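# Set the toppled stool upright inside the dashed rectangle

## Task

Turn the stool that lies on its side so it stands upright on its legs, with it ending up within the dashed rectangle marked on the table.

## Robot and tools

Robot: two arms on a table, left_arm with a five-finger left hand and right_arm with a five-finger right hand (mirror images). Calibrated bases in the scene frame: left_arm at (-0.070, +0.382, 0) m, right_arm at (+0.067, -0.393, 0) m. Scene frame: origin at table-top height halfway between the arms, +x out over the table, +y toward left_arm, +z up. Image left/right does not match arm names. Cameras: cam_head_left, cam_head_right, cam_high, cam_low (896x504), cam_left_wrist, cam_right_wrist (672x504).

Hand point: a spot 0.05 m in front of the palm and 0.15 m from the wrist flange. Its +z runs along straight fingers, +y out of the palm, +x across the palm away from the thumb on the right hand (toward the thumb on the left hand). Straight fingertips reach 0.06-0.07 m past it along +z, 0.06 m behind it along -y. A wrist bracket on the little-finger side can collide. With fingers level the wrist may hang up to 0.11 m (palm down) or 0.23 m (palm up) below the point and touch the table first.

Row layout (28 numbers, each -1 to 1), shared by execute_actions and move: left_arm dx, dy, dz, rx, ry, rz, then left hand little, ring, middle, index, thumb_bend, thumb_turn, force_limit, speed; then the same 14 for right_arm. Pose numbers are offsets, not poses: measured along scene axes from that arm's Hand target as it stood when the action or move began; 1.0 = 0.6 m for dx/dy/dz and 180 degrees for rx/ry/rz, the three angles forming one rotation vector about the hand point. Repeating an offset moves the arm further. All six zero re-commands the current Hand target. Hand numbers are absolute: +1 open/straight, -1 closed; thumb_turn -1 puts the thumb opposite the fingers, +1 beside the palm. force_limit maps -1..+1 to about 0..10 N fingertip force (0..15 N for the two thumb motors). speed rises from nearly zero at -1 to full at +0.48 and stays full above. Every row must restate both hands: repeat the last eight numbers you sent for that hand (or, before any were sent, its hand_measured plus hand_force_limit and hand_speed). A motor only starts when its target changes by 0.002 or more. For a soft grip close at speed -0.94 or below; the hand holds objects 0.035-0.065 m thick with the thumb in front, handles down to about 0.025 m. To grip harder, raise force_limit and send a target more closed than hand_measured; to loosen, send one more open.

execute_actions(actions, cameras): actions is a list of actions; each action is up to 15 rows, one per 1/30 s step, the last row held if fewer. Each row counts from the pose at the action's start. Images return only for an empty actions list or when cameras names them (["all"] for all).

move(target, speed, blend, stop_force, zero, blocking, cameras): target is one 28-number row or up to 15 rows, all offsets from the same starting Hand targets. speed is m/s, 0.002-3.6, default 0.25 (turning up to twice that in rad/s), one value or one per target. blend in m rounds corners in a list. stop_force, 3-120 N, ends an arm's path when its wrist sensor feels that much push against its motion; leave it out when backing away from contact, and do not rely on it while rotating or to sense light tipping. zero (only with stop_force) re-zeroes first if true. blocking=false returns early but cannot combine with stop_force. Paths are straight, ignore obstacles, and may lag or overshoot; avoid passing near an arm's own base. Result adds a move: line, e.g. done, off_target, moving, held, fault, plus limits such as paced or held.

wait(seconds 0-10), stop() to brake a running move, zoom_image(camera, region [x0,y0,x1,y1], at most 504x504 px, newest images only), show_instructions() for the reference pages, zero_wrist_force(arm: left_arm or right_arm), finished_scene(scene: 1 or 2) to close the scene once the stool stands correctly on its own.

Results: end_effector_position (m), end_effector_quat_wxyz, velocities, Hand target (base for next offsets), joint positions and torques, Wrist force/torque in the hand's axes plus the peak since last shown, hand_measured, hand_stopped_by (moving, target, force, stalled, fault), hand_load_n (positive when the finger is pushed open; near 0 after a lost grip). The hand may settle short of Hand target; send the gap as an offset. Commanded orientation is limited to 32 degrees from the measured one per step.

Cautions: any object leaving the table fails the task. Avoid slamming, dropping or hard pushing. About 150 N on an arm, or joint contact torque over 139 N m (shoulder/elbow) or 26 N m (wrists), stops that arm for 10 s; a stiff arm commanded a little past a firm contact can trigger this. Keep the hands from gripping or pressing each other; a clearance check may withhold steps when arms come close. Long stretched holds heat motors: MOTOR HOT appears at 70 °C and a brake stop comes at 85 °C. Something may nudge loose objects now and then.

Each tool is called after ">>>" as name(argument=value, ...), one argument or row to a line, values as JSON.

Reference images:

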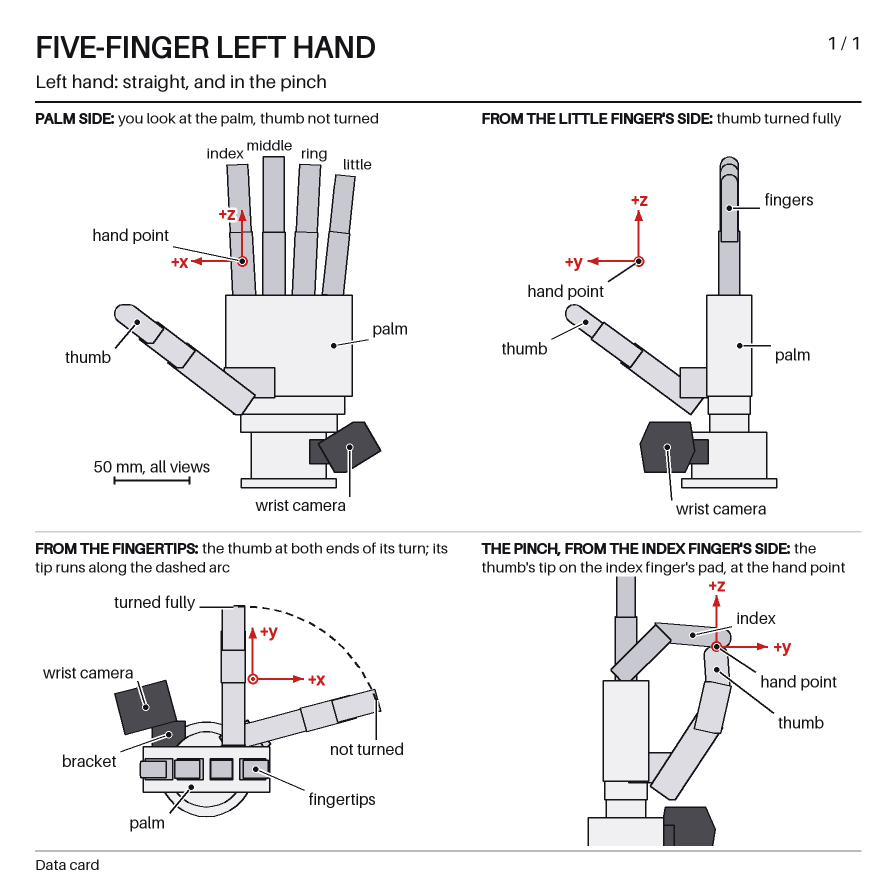

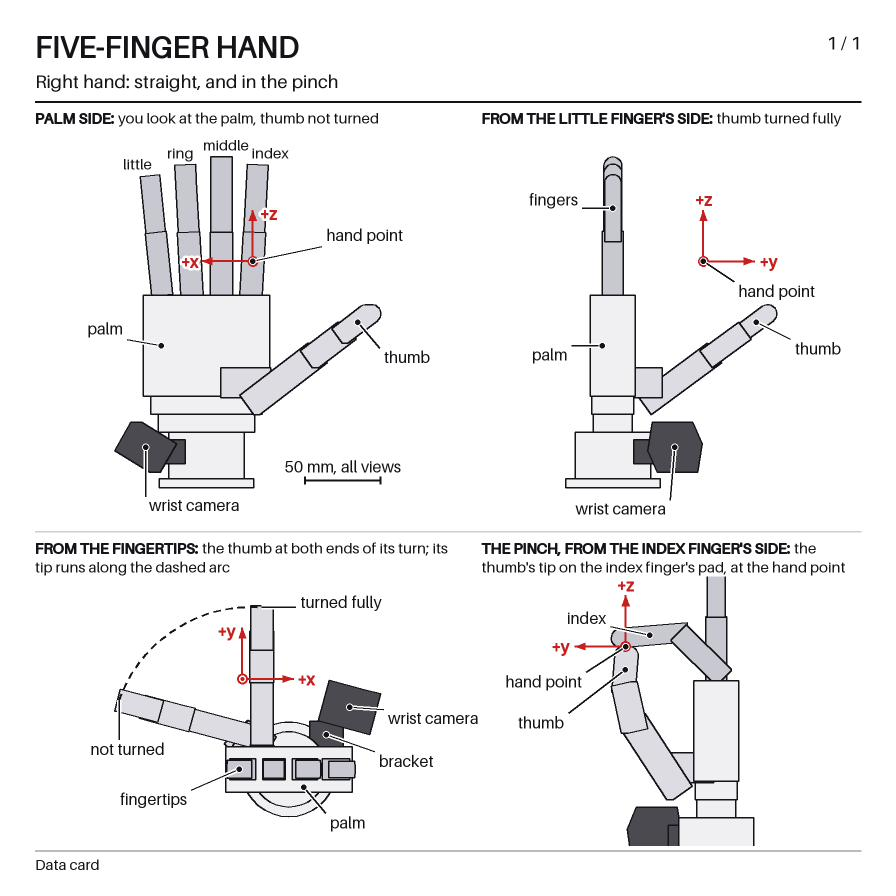

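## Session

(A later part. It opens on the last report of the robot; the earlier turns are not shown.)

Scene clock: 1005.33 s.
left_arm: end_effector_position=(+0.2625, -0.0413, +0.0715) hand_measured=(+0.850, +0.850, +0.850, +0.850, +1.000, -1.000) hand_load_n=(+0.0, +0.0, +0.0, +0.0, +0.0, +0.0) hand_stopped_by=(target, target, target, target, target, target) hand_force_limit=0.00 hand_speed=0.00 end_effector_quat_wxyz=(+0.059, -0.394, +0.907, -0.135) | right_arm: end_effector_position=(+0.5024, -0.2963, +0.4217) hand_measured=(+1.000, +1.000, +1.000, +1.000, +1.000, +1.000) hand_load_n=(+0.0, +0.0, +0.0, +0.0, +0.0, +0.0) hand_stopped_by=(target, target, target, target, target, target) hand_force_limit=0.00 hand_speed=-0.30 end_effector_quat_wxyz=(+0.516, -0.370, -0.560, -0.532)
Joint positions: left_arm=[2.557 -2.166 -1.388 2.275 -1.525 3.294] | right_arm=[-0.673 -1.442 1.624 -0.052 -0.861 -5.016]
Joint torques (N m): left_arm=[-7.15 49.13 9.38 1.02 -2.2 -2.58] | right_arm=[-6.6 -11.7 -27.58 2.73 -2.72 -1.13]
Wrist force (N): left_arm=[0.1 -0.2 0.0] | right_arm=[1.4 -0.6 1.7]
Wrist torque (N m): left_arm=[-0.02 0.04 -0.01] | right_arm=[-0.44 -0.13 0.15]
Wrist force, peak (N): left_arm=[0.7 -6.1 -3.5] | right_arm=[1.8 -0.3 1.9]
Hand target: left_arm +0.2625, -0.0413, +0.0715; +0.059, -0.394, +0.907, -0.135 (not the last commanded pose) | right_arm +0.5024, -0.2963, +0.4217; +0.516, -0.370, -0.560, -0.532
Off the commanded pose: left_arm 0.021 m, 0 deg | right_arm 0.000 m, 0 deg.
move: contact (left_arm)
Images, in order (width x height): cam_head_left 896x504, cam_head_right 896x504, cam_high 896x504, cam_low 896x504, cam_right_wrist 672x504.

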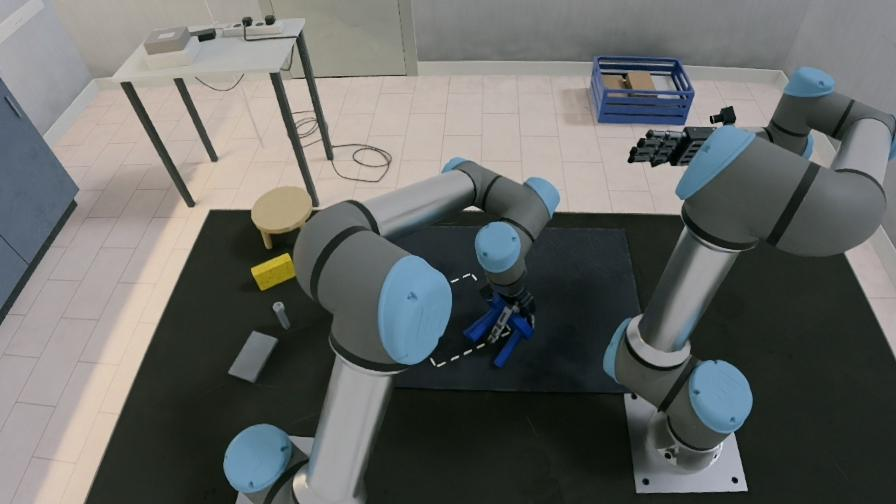

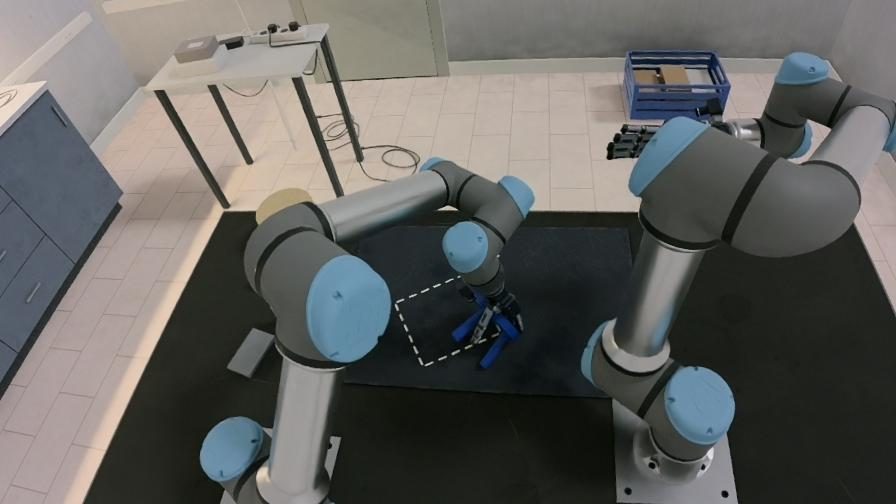

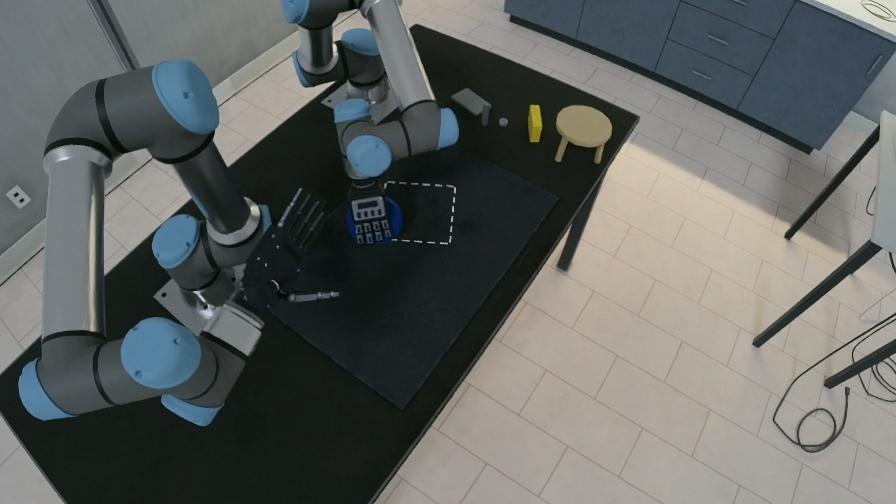

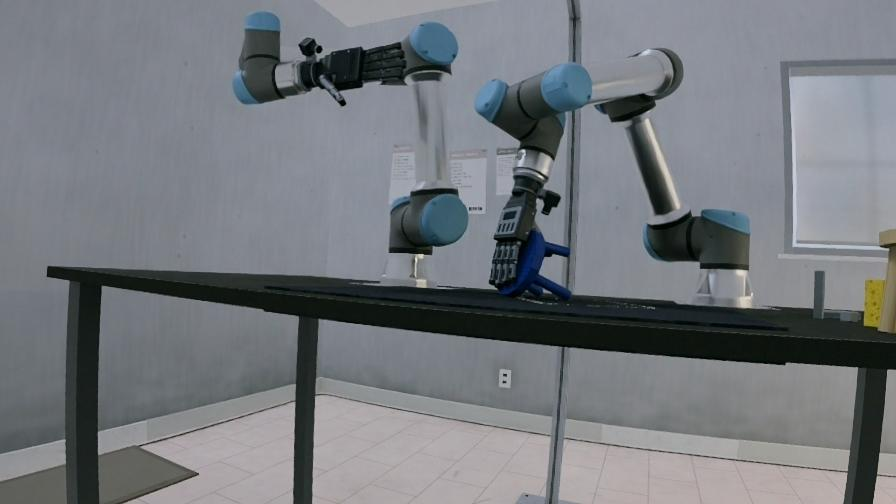

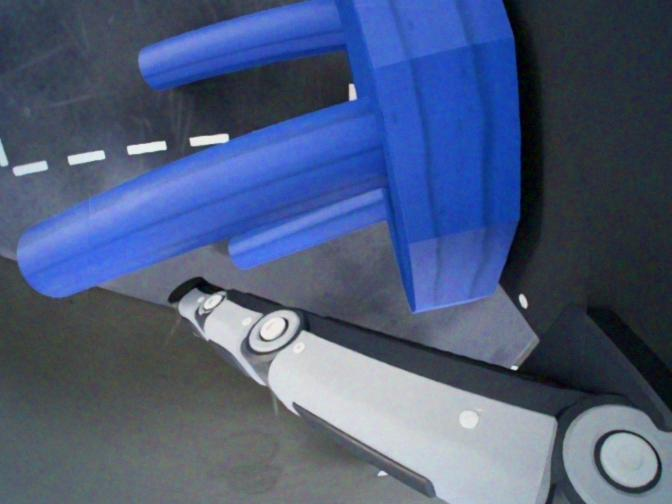

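>>> move(
  target=[0,0,0,0,0,0,0.85,0.85,0.85,0.85,0.1,-1,-0.4,-0.7,0,0,0,0,0,0,1,1,1,1,1,1,0.0,-0.3],
  speed=0.03,
  cameras=["cam_head_left","cam_low","cam_right_wrist"],
)

>>> zoom_image(
  camera="cam_head_left",
  region=[450, 250, 560, 360],
)

>>> zoom_image(
  camera="cam_low",
  region=[450, 170, 600, 320],
)

Scene clock: 1012.60 s.
left_arm: end_effector_position=(+0.2625, -0.0413, +0.0715) hand_measured=(+0.850, +0.850, +0.850, +0.850, +0.100, -1.000) hand_load_n=(+0.0, +0.0, +0.0, +0.0, +0.0, +0.0) hand_stopped_by=(target, target, target, target, target, target) hand_force_limit=-0.40 hand_speed=-0.70 end_effector_quat_wxyz=(+0.059, -0.394, +0.907, -0.135) | right_arm: end_effector_position=(+0.5024, -0.2963, +0.4217) hand_measured=(+1.000, +1.000, +1.000, +1.000, +1.000, +1.000) hand_load_n=(-0.5, +0.0, +0.0, +0.0, +0.0, +0.0) hand_stopped_by=(target, target, target, target, target, target) hand_force_limit=0.00 hand_speed=-0.30 end_effector_quat_wxyz=(+0.516, -0.370, -0.560, -0.532)
Joint positions: left_arm=[2.557 -2.166 -1.388 2.275 -1.525 3.294] | right_arm=[-0.673 -1.442 1.624 -0.052 -0.861 -5.016]
Joint torques (N m): left_arm=[-8.15 50.19 10.28 0.69 -2.11 -2.39] | right_arm=[-6.09 -12.33 -27.35 2.82 -2.8 -0.97]
Wrist force (N): left_arm=[0.1 -0.1 0.1] | right_arm=[1.3 -0.3 1.6]
Wrist torque (N m): left_arm=[-0.01 0.04 0.00] | right_arm=[-0.40 -0.11 0.14]
Wrist force, peak (N): left_arm=[0.3 -0.5 0.0] | right_arm=[2.0 -0.3 1.6]
Hand target: left_arm +0.2625, -0.0413, +0.0715; +0.059, -0.394, +0.907, -0.135 | right_arm +0.5024, -0.2963, +0.4217; +0.516, -0.370, -0.560, -0.532
Off the commanded pose: left_arm 0.000 m, 0 deg | right_arm 0.000 m, 0 deg.
move: done
Images, in order (width x height): cam_head_left 896x504, cam_low 896x504, cam_right_wrist 672x504.

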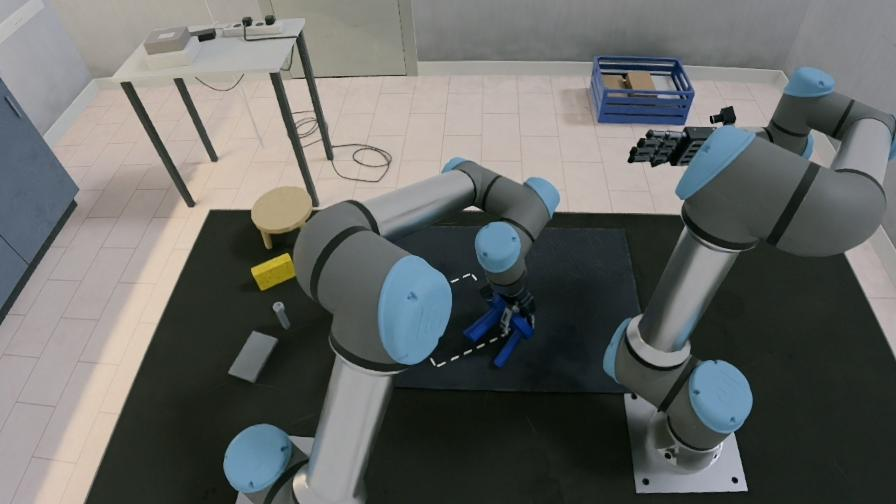

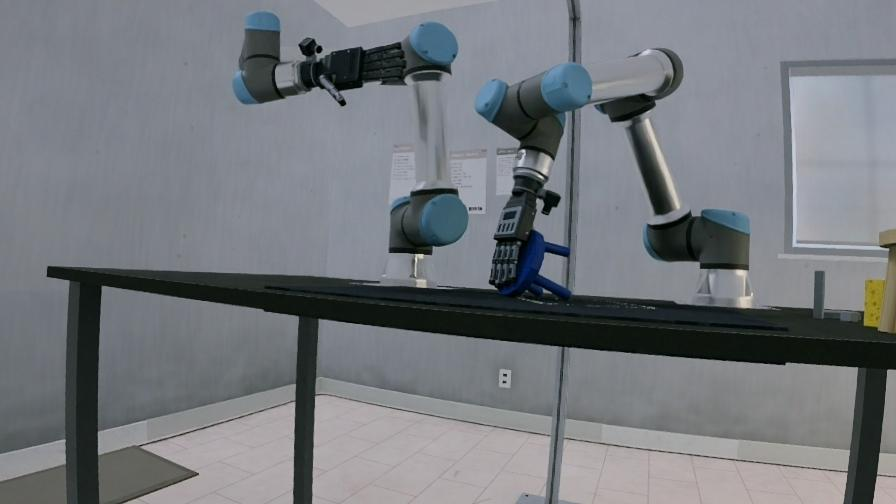

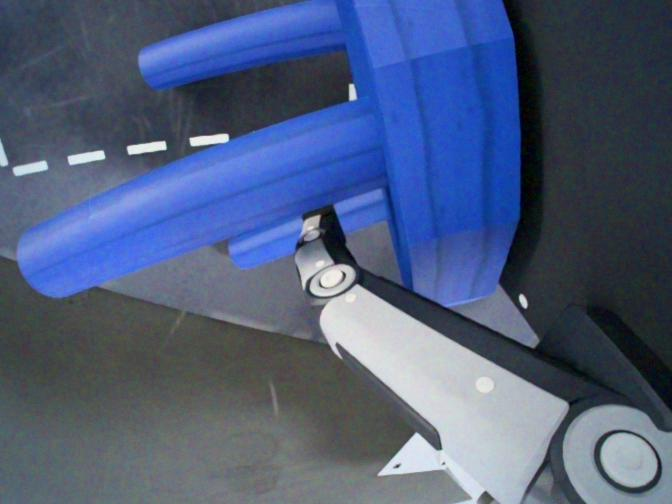

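Scaled by 4.582 from the camera's 896x504 image, which has a finer 1280x720 frame.

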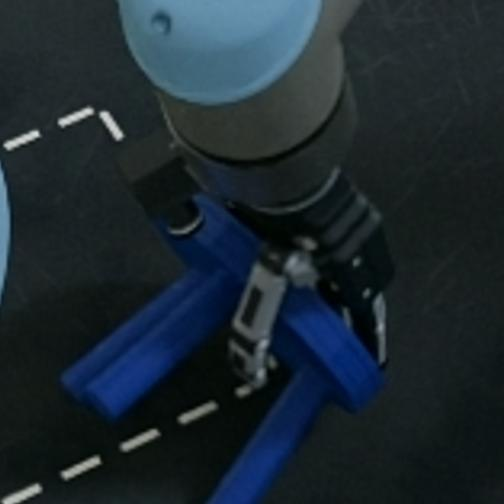

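Scaled by 3.360 from the camera's 896x504 image, which has a finer 1280x720 frame.

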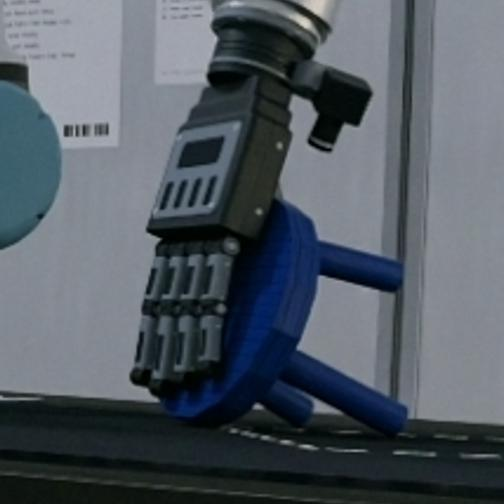

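>>> move(
  target=[0,0,0,0,0,0,0.85,0.85,0.85,0.85,-0.6,-1,-0.3,-0.85,0,0,0,0,0,0,1,1,1,1,1,1,0.0,-0.3],
  speed=0.03,
  cameras=["cam_head_left","cam_low","cam_right_wrist"],
)

>>> zoom_image(
  camera="cam_head_left",
  region=[450, 250, 560, 360],
)

>>> zoom_image(
  camera="cam_low",
  region=[450, 170, 600, 320],
)

Scene clock: 1019.03 s.
left_arm: end_effector_position=(+0.2625, -0.0413, +0.0715) hand_measured=(+0.850, +0.850, +0.850, +0.850, -0.346, -1.000) hand_load_n=(+0.0, +0.0, +3.5, +0.0, +6.5, +1.0) hand_stopped_by=(target, target, target, target, force, target) hand_force_limit=-0.30 hand_speed=-0.85 end_effector_quat_wxyz=(+0.059, -0.394, +0.907, -0.135) | right_arm: end_effector_position=(+0.5024, -0.2963, +0.4217) hand_measured=(+1.000, +1.000, +1.000, +1.000, +1.000, +1.000) hand_load_n=(+0.0, +0.0, +0.0, +0.0, +0.0, +0.0) hand_stopped_by=(target, target, target, target, target, target) hand_force_limit=0.00 hand_speed=-0.30 end_effector_quat_wxyz=(+0.516, -0.370, -0.560, -0.532)
Joint positions: left_arm=[2.557 -2.166 -1.388 2.275 -1.525 3.294] | right_arm=[-0.673 -1.442 1.624 -0.052 -0.861 -5.016]
Joint torques (N m): left_arm=[-8.08 50.63 10.59 0.83 -1.78 -2.3] | right_arm=[-6.44 -12 -26.46 2.73 -2.75 -0.93]
Wrist force (N): left_arm=[-0.5 -0.4 0.9] | right_arm=[1.5 -0.3 1.5]
Wrist torque (N m): left_arm=[0.03 -0.01 0.00] | right_arm=[-0.38 -0.14 0.15]
Wrist force, peak (N): left_arm=[-0.3 -0.6 1.6] | right_arm=[1.8 -0.3 1.9]
Hand target: left_arm +0.2625, -0.0413, +0.0715; +0.059, -0.394, +0.907, -0.135 | right_arm +0.5024, -0.2963, +0.4217; +0.516, -0.370, -0.560, -0.532
Off the commanded pose: left_arm 0.000 m, 0 deg | right_arm 0.000 m, 0 deg.
move: done
Images, in order (width x height): cam_head_left 896x504, cam_low 896x504, cam_right_wrist 672x504.

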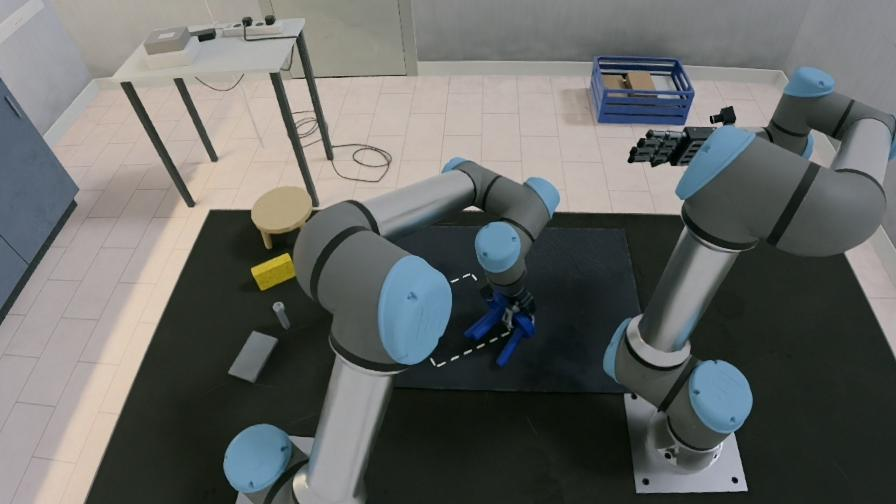

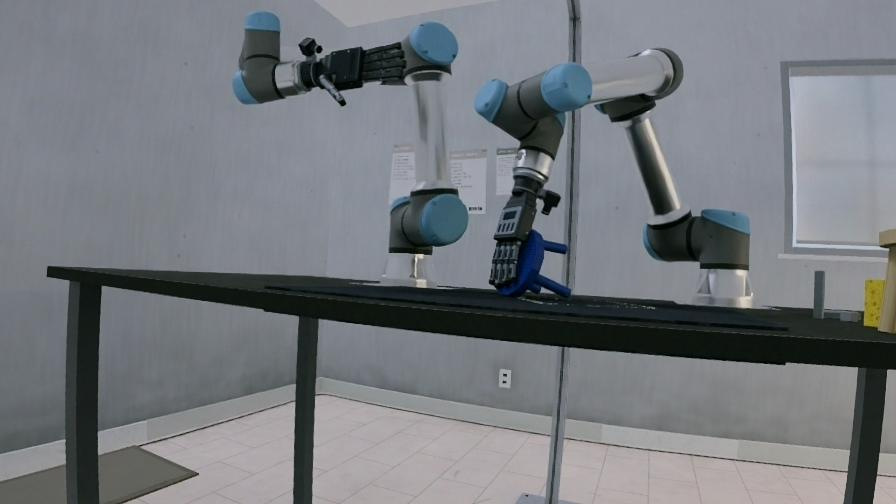

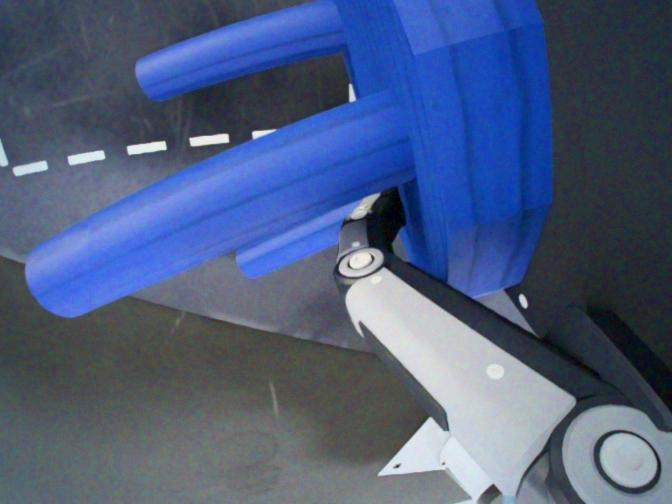

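Scaled by 4.582 from the camera's 896x504 image, which has a finer 1280x720 frame.

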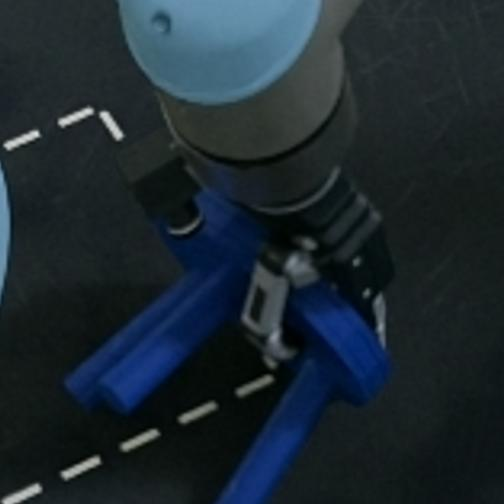

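Scaled by 3.360 from the camera's 896x504 image, which has a finer 1280x720 frame.

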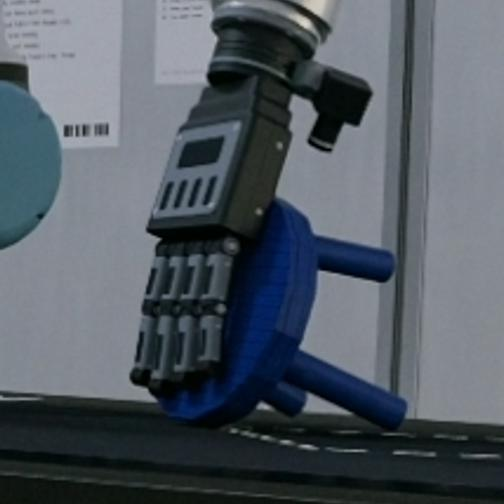

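>>> move(
  target=[0,0,0,0,0,0,0.85,0.85,0.85,0.85,-0.8,-1,0.3,-0.85,0,0,0,0,0,0,1,1,1,1,1,1,0.0,-0.3],
  speed=0.03,
)

Scene clock: 1021.63 s.
left_arm: end_effector_position=(+0.2625, -0.0413, +0.0715) hand_measured=(+0.850, +0.850, +0.850, +0.850, -0.354, -1.000) hand_load_n=(+0.0, +0.0, +4.0, +0.0, +9.5, +1.5) hand_stopped_by=(target, target, target, target, force, target) hand_force_limit=0.30 hand_speed=-0.85 end_effector_quat_wxyz=(+0.059, -0.394, +0.907, -0.135) | right_arm: end_effector_position=(+0.5024, -0.2963, +0.4217) hand_measured=(+1.000, +1.000, +1.000, +1.000, +1.000, +1.000) hand_load_n=(+0.0, +0.0, +0.0, +0.0, +0.0, +0.0) hand_stopped_by=(target, target, target, target, target, target) hand_force_limit=0.00 hand_speed=-0.30 end_effector_quat_wxyz=(+0.516, -0.370, -0.560, -0.532)
Joint positions: left_arm=[2.557 -2.166 -1.388 2.275 -1.525 3.294] | right_arm=[-0.673 -1.442 1.624 -0.052 -0.861 -5.016]
Joint torques (N m): left_arm=[-6.48 46.47 11.02 0.7 -1.61 -1.92] | right_arm=[-6.18 -11.77 -27 2.76 -2.71 -0.91]
Wrist force (N): left_arm=[-0.8 -0.1 0.9] | right_arm=[1.5 -0.4 1.7]
Wrist torque (N m): left_arm=[0.01 -0.02 -0.01] | right_arm=[-0.41 -0.14 0.16]
Wrist force, peak (N): left_arm=[-0.8 -0.8 1.0] | right_arm=[1.8 -0.4 1.9]
Hand target: left_arm +0.2625, -0.0413, +0.0715; +0.059, -0.394, +0.907, -0.135 | right_arm +0.5024, -0.2963, +0.4217; +0.516, -0.370, -0.560, -0.532
Off the commanded pose: left_arm 0.000 m, 0 deg | right_arm 0.000 m, 0 deg.
move: done

>>> move(
  target=[0,0,0.05,0,0,0,0.85,0.85,0.85,0.85,-0.8,-1,0.3,-0.85,0,0,0,0,0,0,1,1,1,1,1,1,0.0,-0.3],
  speed=0.05,
  cameras=["cam_head_left","cam_head_right","cam_high","cam_low","cam_right_wrist"],
)

>>> zoom_image(
  camera="cam_head_left",
  region=[450, 250, 560, 360],
)

>>> zoom_image(
  camera="cam_low",
  region=[450, 170, 600, 320],
)

Scene clock: 1024.83 s.
left_arm: end_effector_position=(+0.2625, -0.0413, +0.1016) hand_measured=(+0.850, +0.850, +0.850, +0.850, -0.354, -1.000) hand_load_n=(+0.0, +0.0, +3.5, +0.0, +9.0, +2.0) hand_stopped_by=(target, target, target, target, force, target) hand_force_limit=0.30 hand_speed=-0.85 end_effector_quat_wxyz=(+0.059, -0.394, +0.907, -0.135) end_effector_velocity=(+0.001, +0.000, -0.002) end_effector_angular_velocity=(+0.000, -0.003, +0.000) | right_arm: end_effector_position=(+0.5024, -0.2963, +0.4217) hand_measured=(+1.000, +1.000, +1.000, +1.000, +1.000, +1.000) hand_load_n=(+0.0, +0.0, +0.0, +0.0, +0.0, +0.0) hand_stopped_by=(target, target, target, target, target, target) hand_force_limit=0.00 hand_speed=-0.30 end_effector_quat_wxyz=(+0.516, -0.370, -0.560, -0.532)
Joint positions: left_arm=[2.557 -2.139 -1.35 2.209 -1.525 3.294] | right_arm=[-0.673 -1.442 1.624 -0.052 -0.861 -5.016]
Joint velocities: left_arm=[0 -0.002 -0.003 0.007 -0.002 0] | right_arm=[within noise]
Joint torques (N m): left_arm=[-7.69 33.2 9.31 0.58 -0.73 -2.58] | right_arm=[-5.95 -11.62 -26.6 2.75 -2.71 -0.95]
Wrist force (N): left_arm=[0.3 0.5 2.4] | right_arm=[1.6 -0.2 1.6]
Wrist torque (N m): left_arm=[-0.10 0.09 -0.02] | right_arm=[-0.38 -0.16 0.16]
Wrist force, peak (N): left_arm=[0.4 1.1 3.0] | right_arm=[1.8 -0.3 1.7]
Hand target: left_arm +0.2625, -0.0413, +0.1015; +0.059, -0.394, +0.907, -0.135 | right_arm +0.5024, -0.2963, +0.4217; +0.516, -0.370, -0.560, -0.532
Off the commanded pose: left_arm 0.000 m, 0 deg | right_arm 0.000 m, 0 deg.
move: done
Images, in order (width x height): cam_head_left 896x504, cam_head_right 896x504, cam_high 896x504, cam_low 896x504, cam_right_wrist 672x504.

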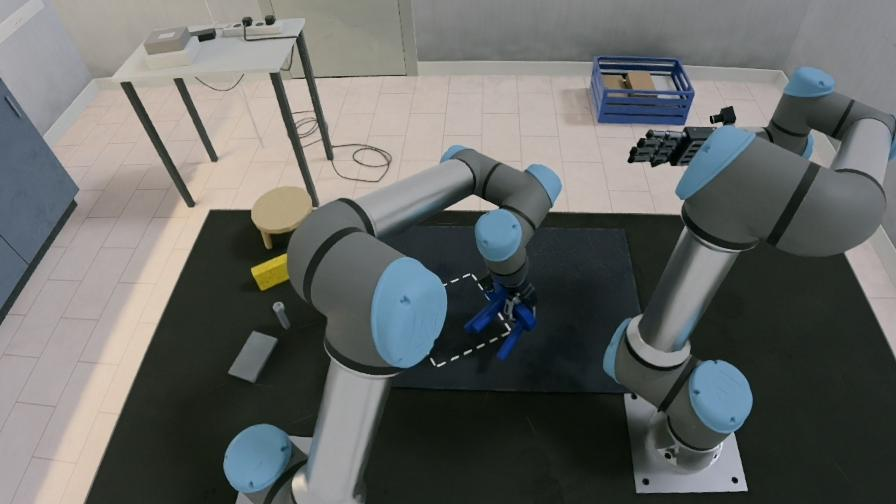

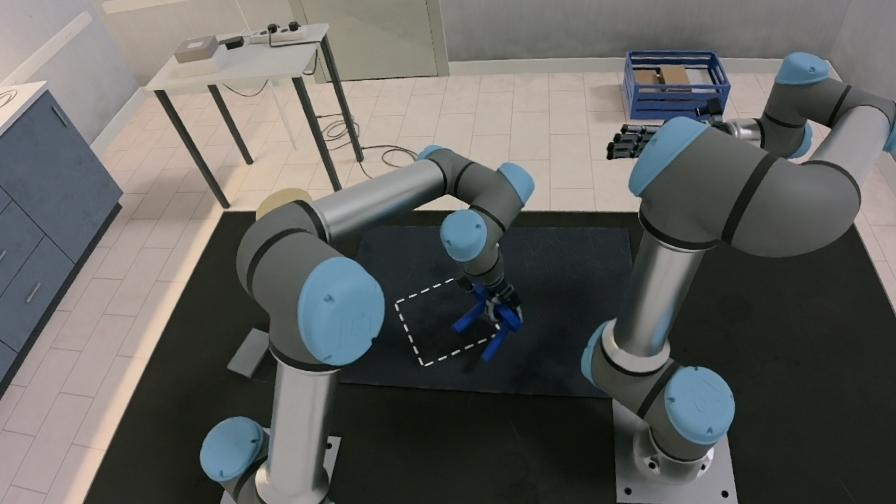

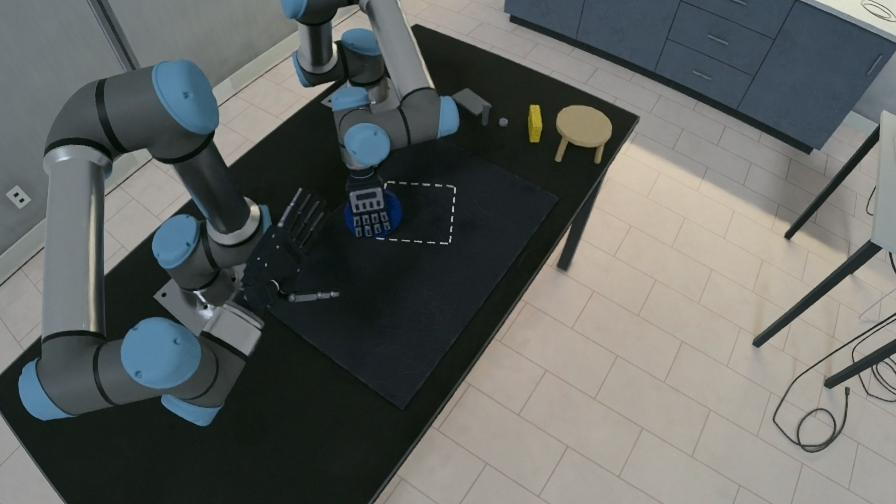

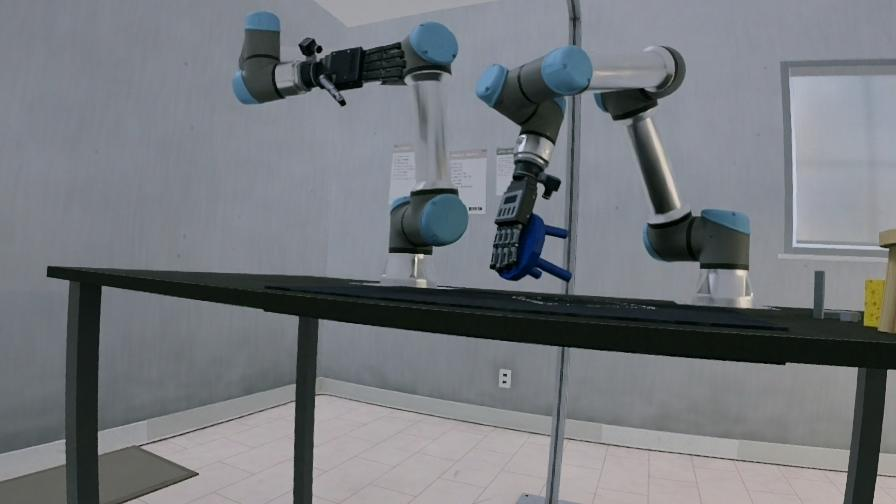

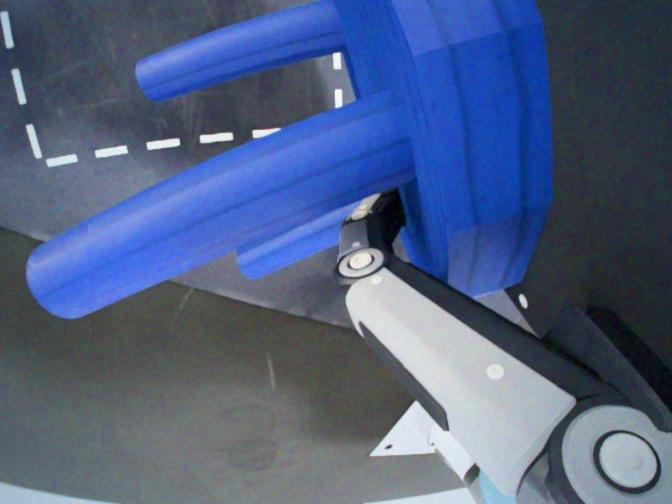

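Scaled by 4.582 from the camera's 896x504 image, which has a finer 1280x720 frame.

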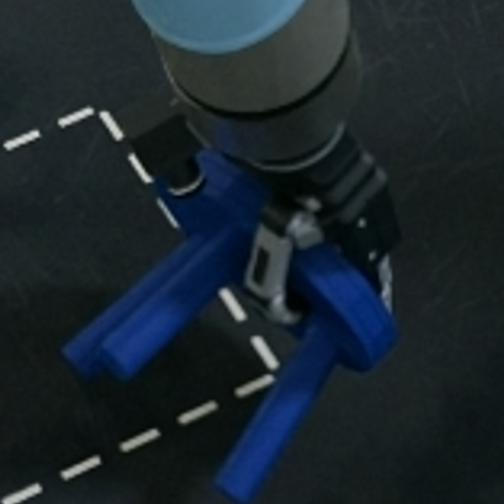

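Scaled by 3.360 from the camera's 896x504 image, which has a finer 1280x720 frame.

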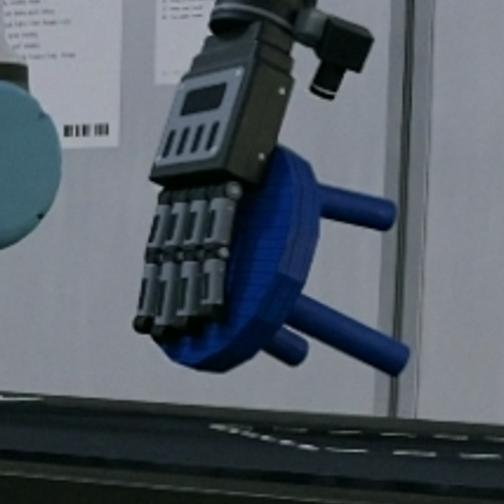

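>>> move(
  target=[0.04,0.09,0.045,-0.138,-0.148,0,0.85,0.85,0.85,0.85,-0.8,-1,0.3,-0.85,0,0,0,0,0,0,1,1,1,1,1,1,0.0,-0.3],
  speed=0.12,
  cameras=["cam_head_left","cam_high","cam_low","cam_right_wrist"],
)

Scene clock: 1063.80 s.
left_arm: end_effector_position=(+0.2865, +0.0128, +0.1285) hand_measured=(+0.850, +0.850, +0.850, +0.850, -0.354, -1.000) hand_load_n=(+0.0, +0.0, +2.5, +0.0, +9.5, +1.5) hand_stopped_by=(target, target, target, target, force, target) hand_force_limit=0.30 hand_speed=-0.85 end_effector_quat_wxyz=(+0.179, -0.356, +0.820, -0.411) | right_arm: end_effector_position=(+0.5024, -0.2963, +0.4217) hand_measured=(+1.000, +1.000, +1.000, +1.000, +1.000, +1.000) hand_load_n=(+0.0, +0.0, +0.0, +0.0, +0.0, +0.0) hand_stopped_by=(target, target, target, target, target, target) hand_force_limit=0.00 hand_speed=-0.30 end_effector_quat_wxyz=(+0.516, -0.370, -0.560, -0.532)
Joint positions: left_arm=[2.801 -1.658 -1.967 2.944 -1.251 3.392] | right_arm=[-0.673 -1.442 1.624 -0.052 -0.861 -5.016]
Joint torques (N m): left_arm=[-8.07 16.94 18.16 -1.05 -1.44 -2.19] | right_arm=[-6.42 -11.65 -26.4 2.79 -2.67 -0.87]
Wrist force (N): left_arm=[1.3 2.0 1.9] | right_arm=[1.5 -0.5 1.2]
Wrist torque (N m): left_arm=[-0.04 -0.06 -0.09] | right_arm=[-0.40 -0.14 0.15]
Wrist force, peak (N): left_arm=[1.1 2.4 1.7] | right_arm=[1.6 -0.6 2.1]
Hand target: left_arm +0.2865, +0.0127, +0.1285; +0.179, -0.356, +0.820, -0.411 | right_arm +0.5024, -0.2963, +0.4217; +0.516, -0.370, -0.560, -0.532
Off the commanded pose: left_arm 0.000 m, 0 deg | right_arm 0.000 m, 0 deg.
move: done
Images, in order (width x height): cam_head_left 896x504, cam_high 896x504, cam_low 896x504, cam_right_wrist 672x504.

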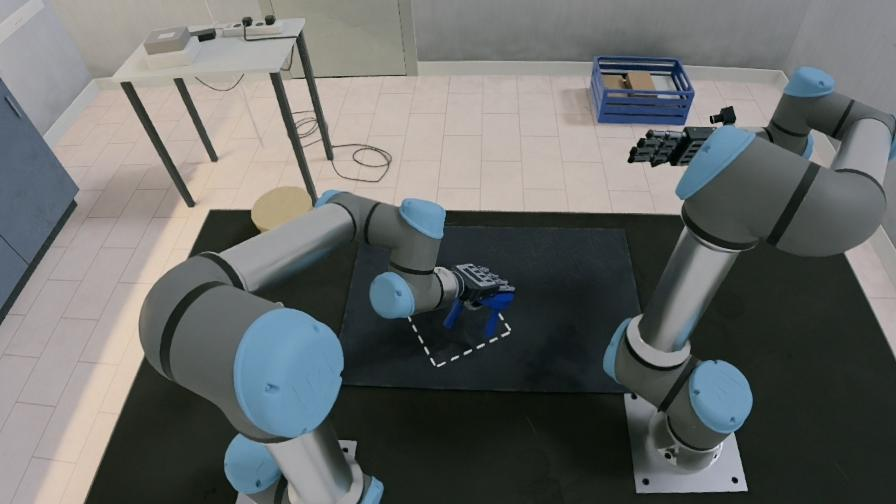

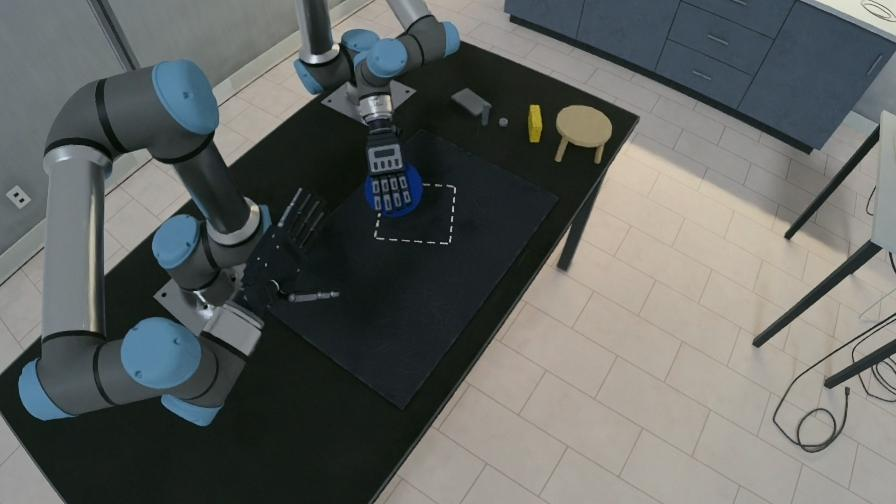

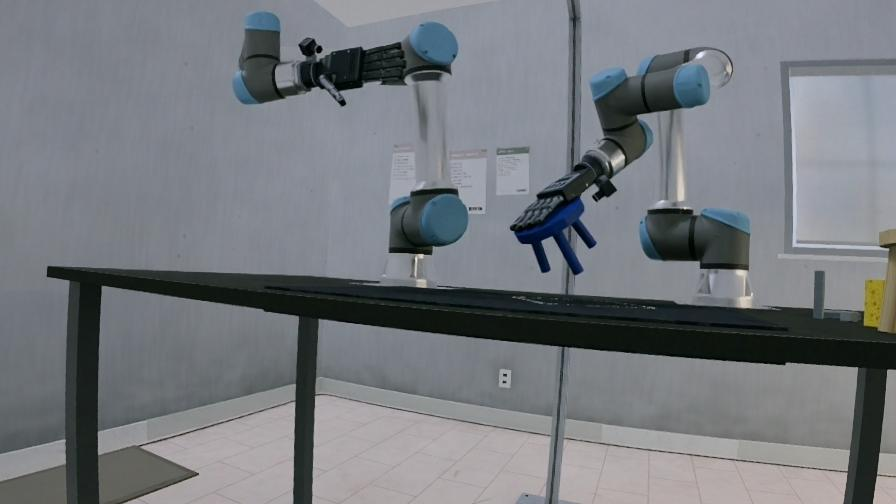

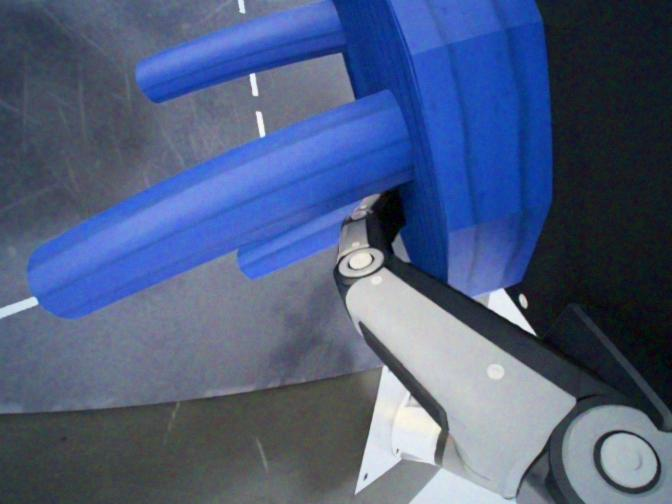

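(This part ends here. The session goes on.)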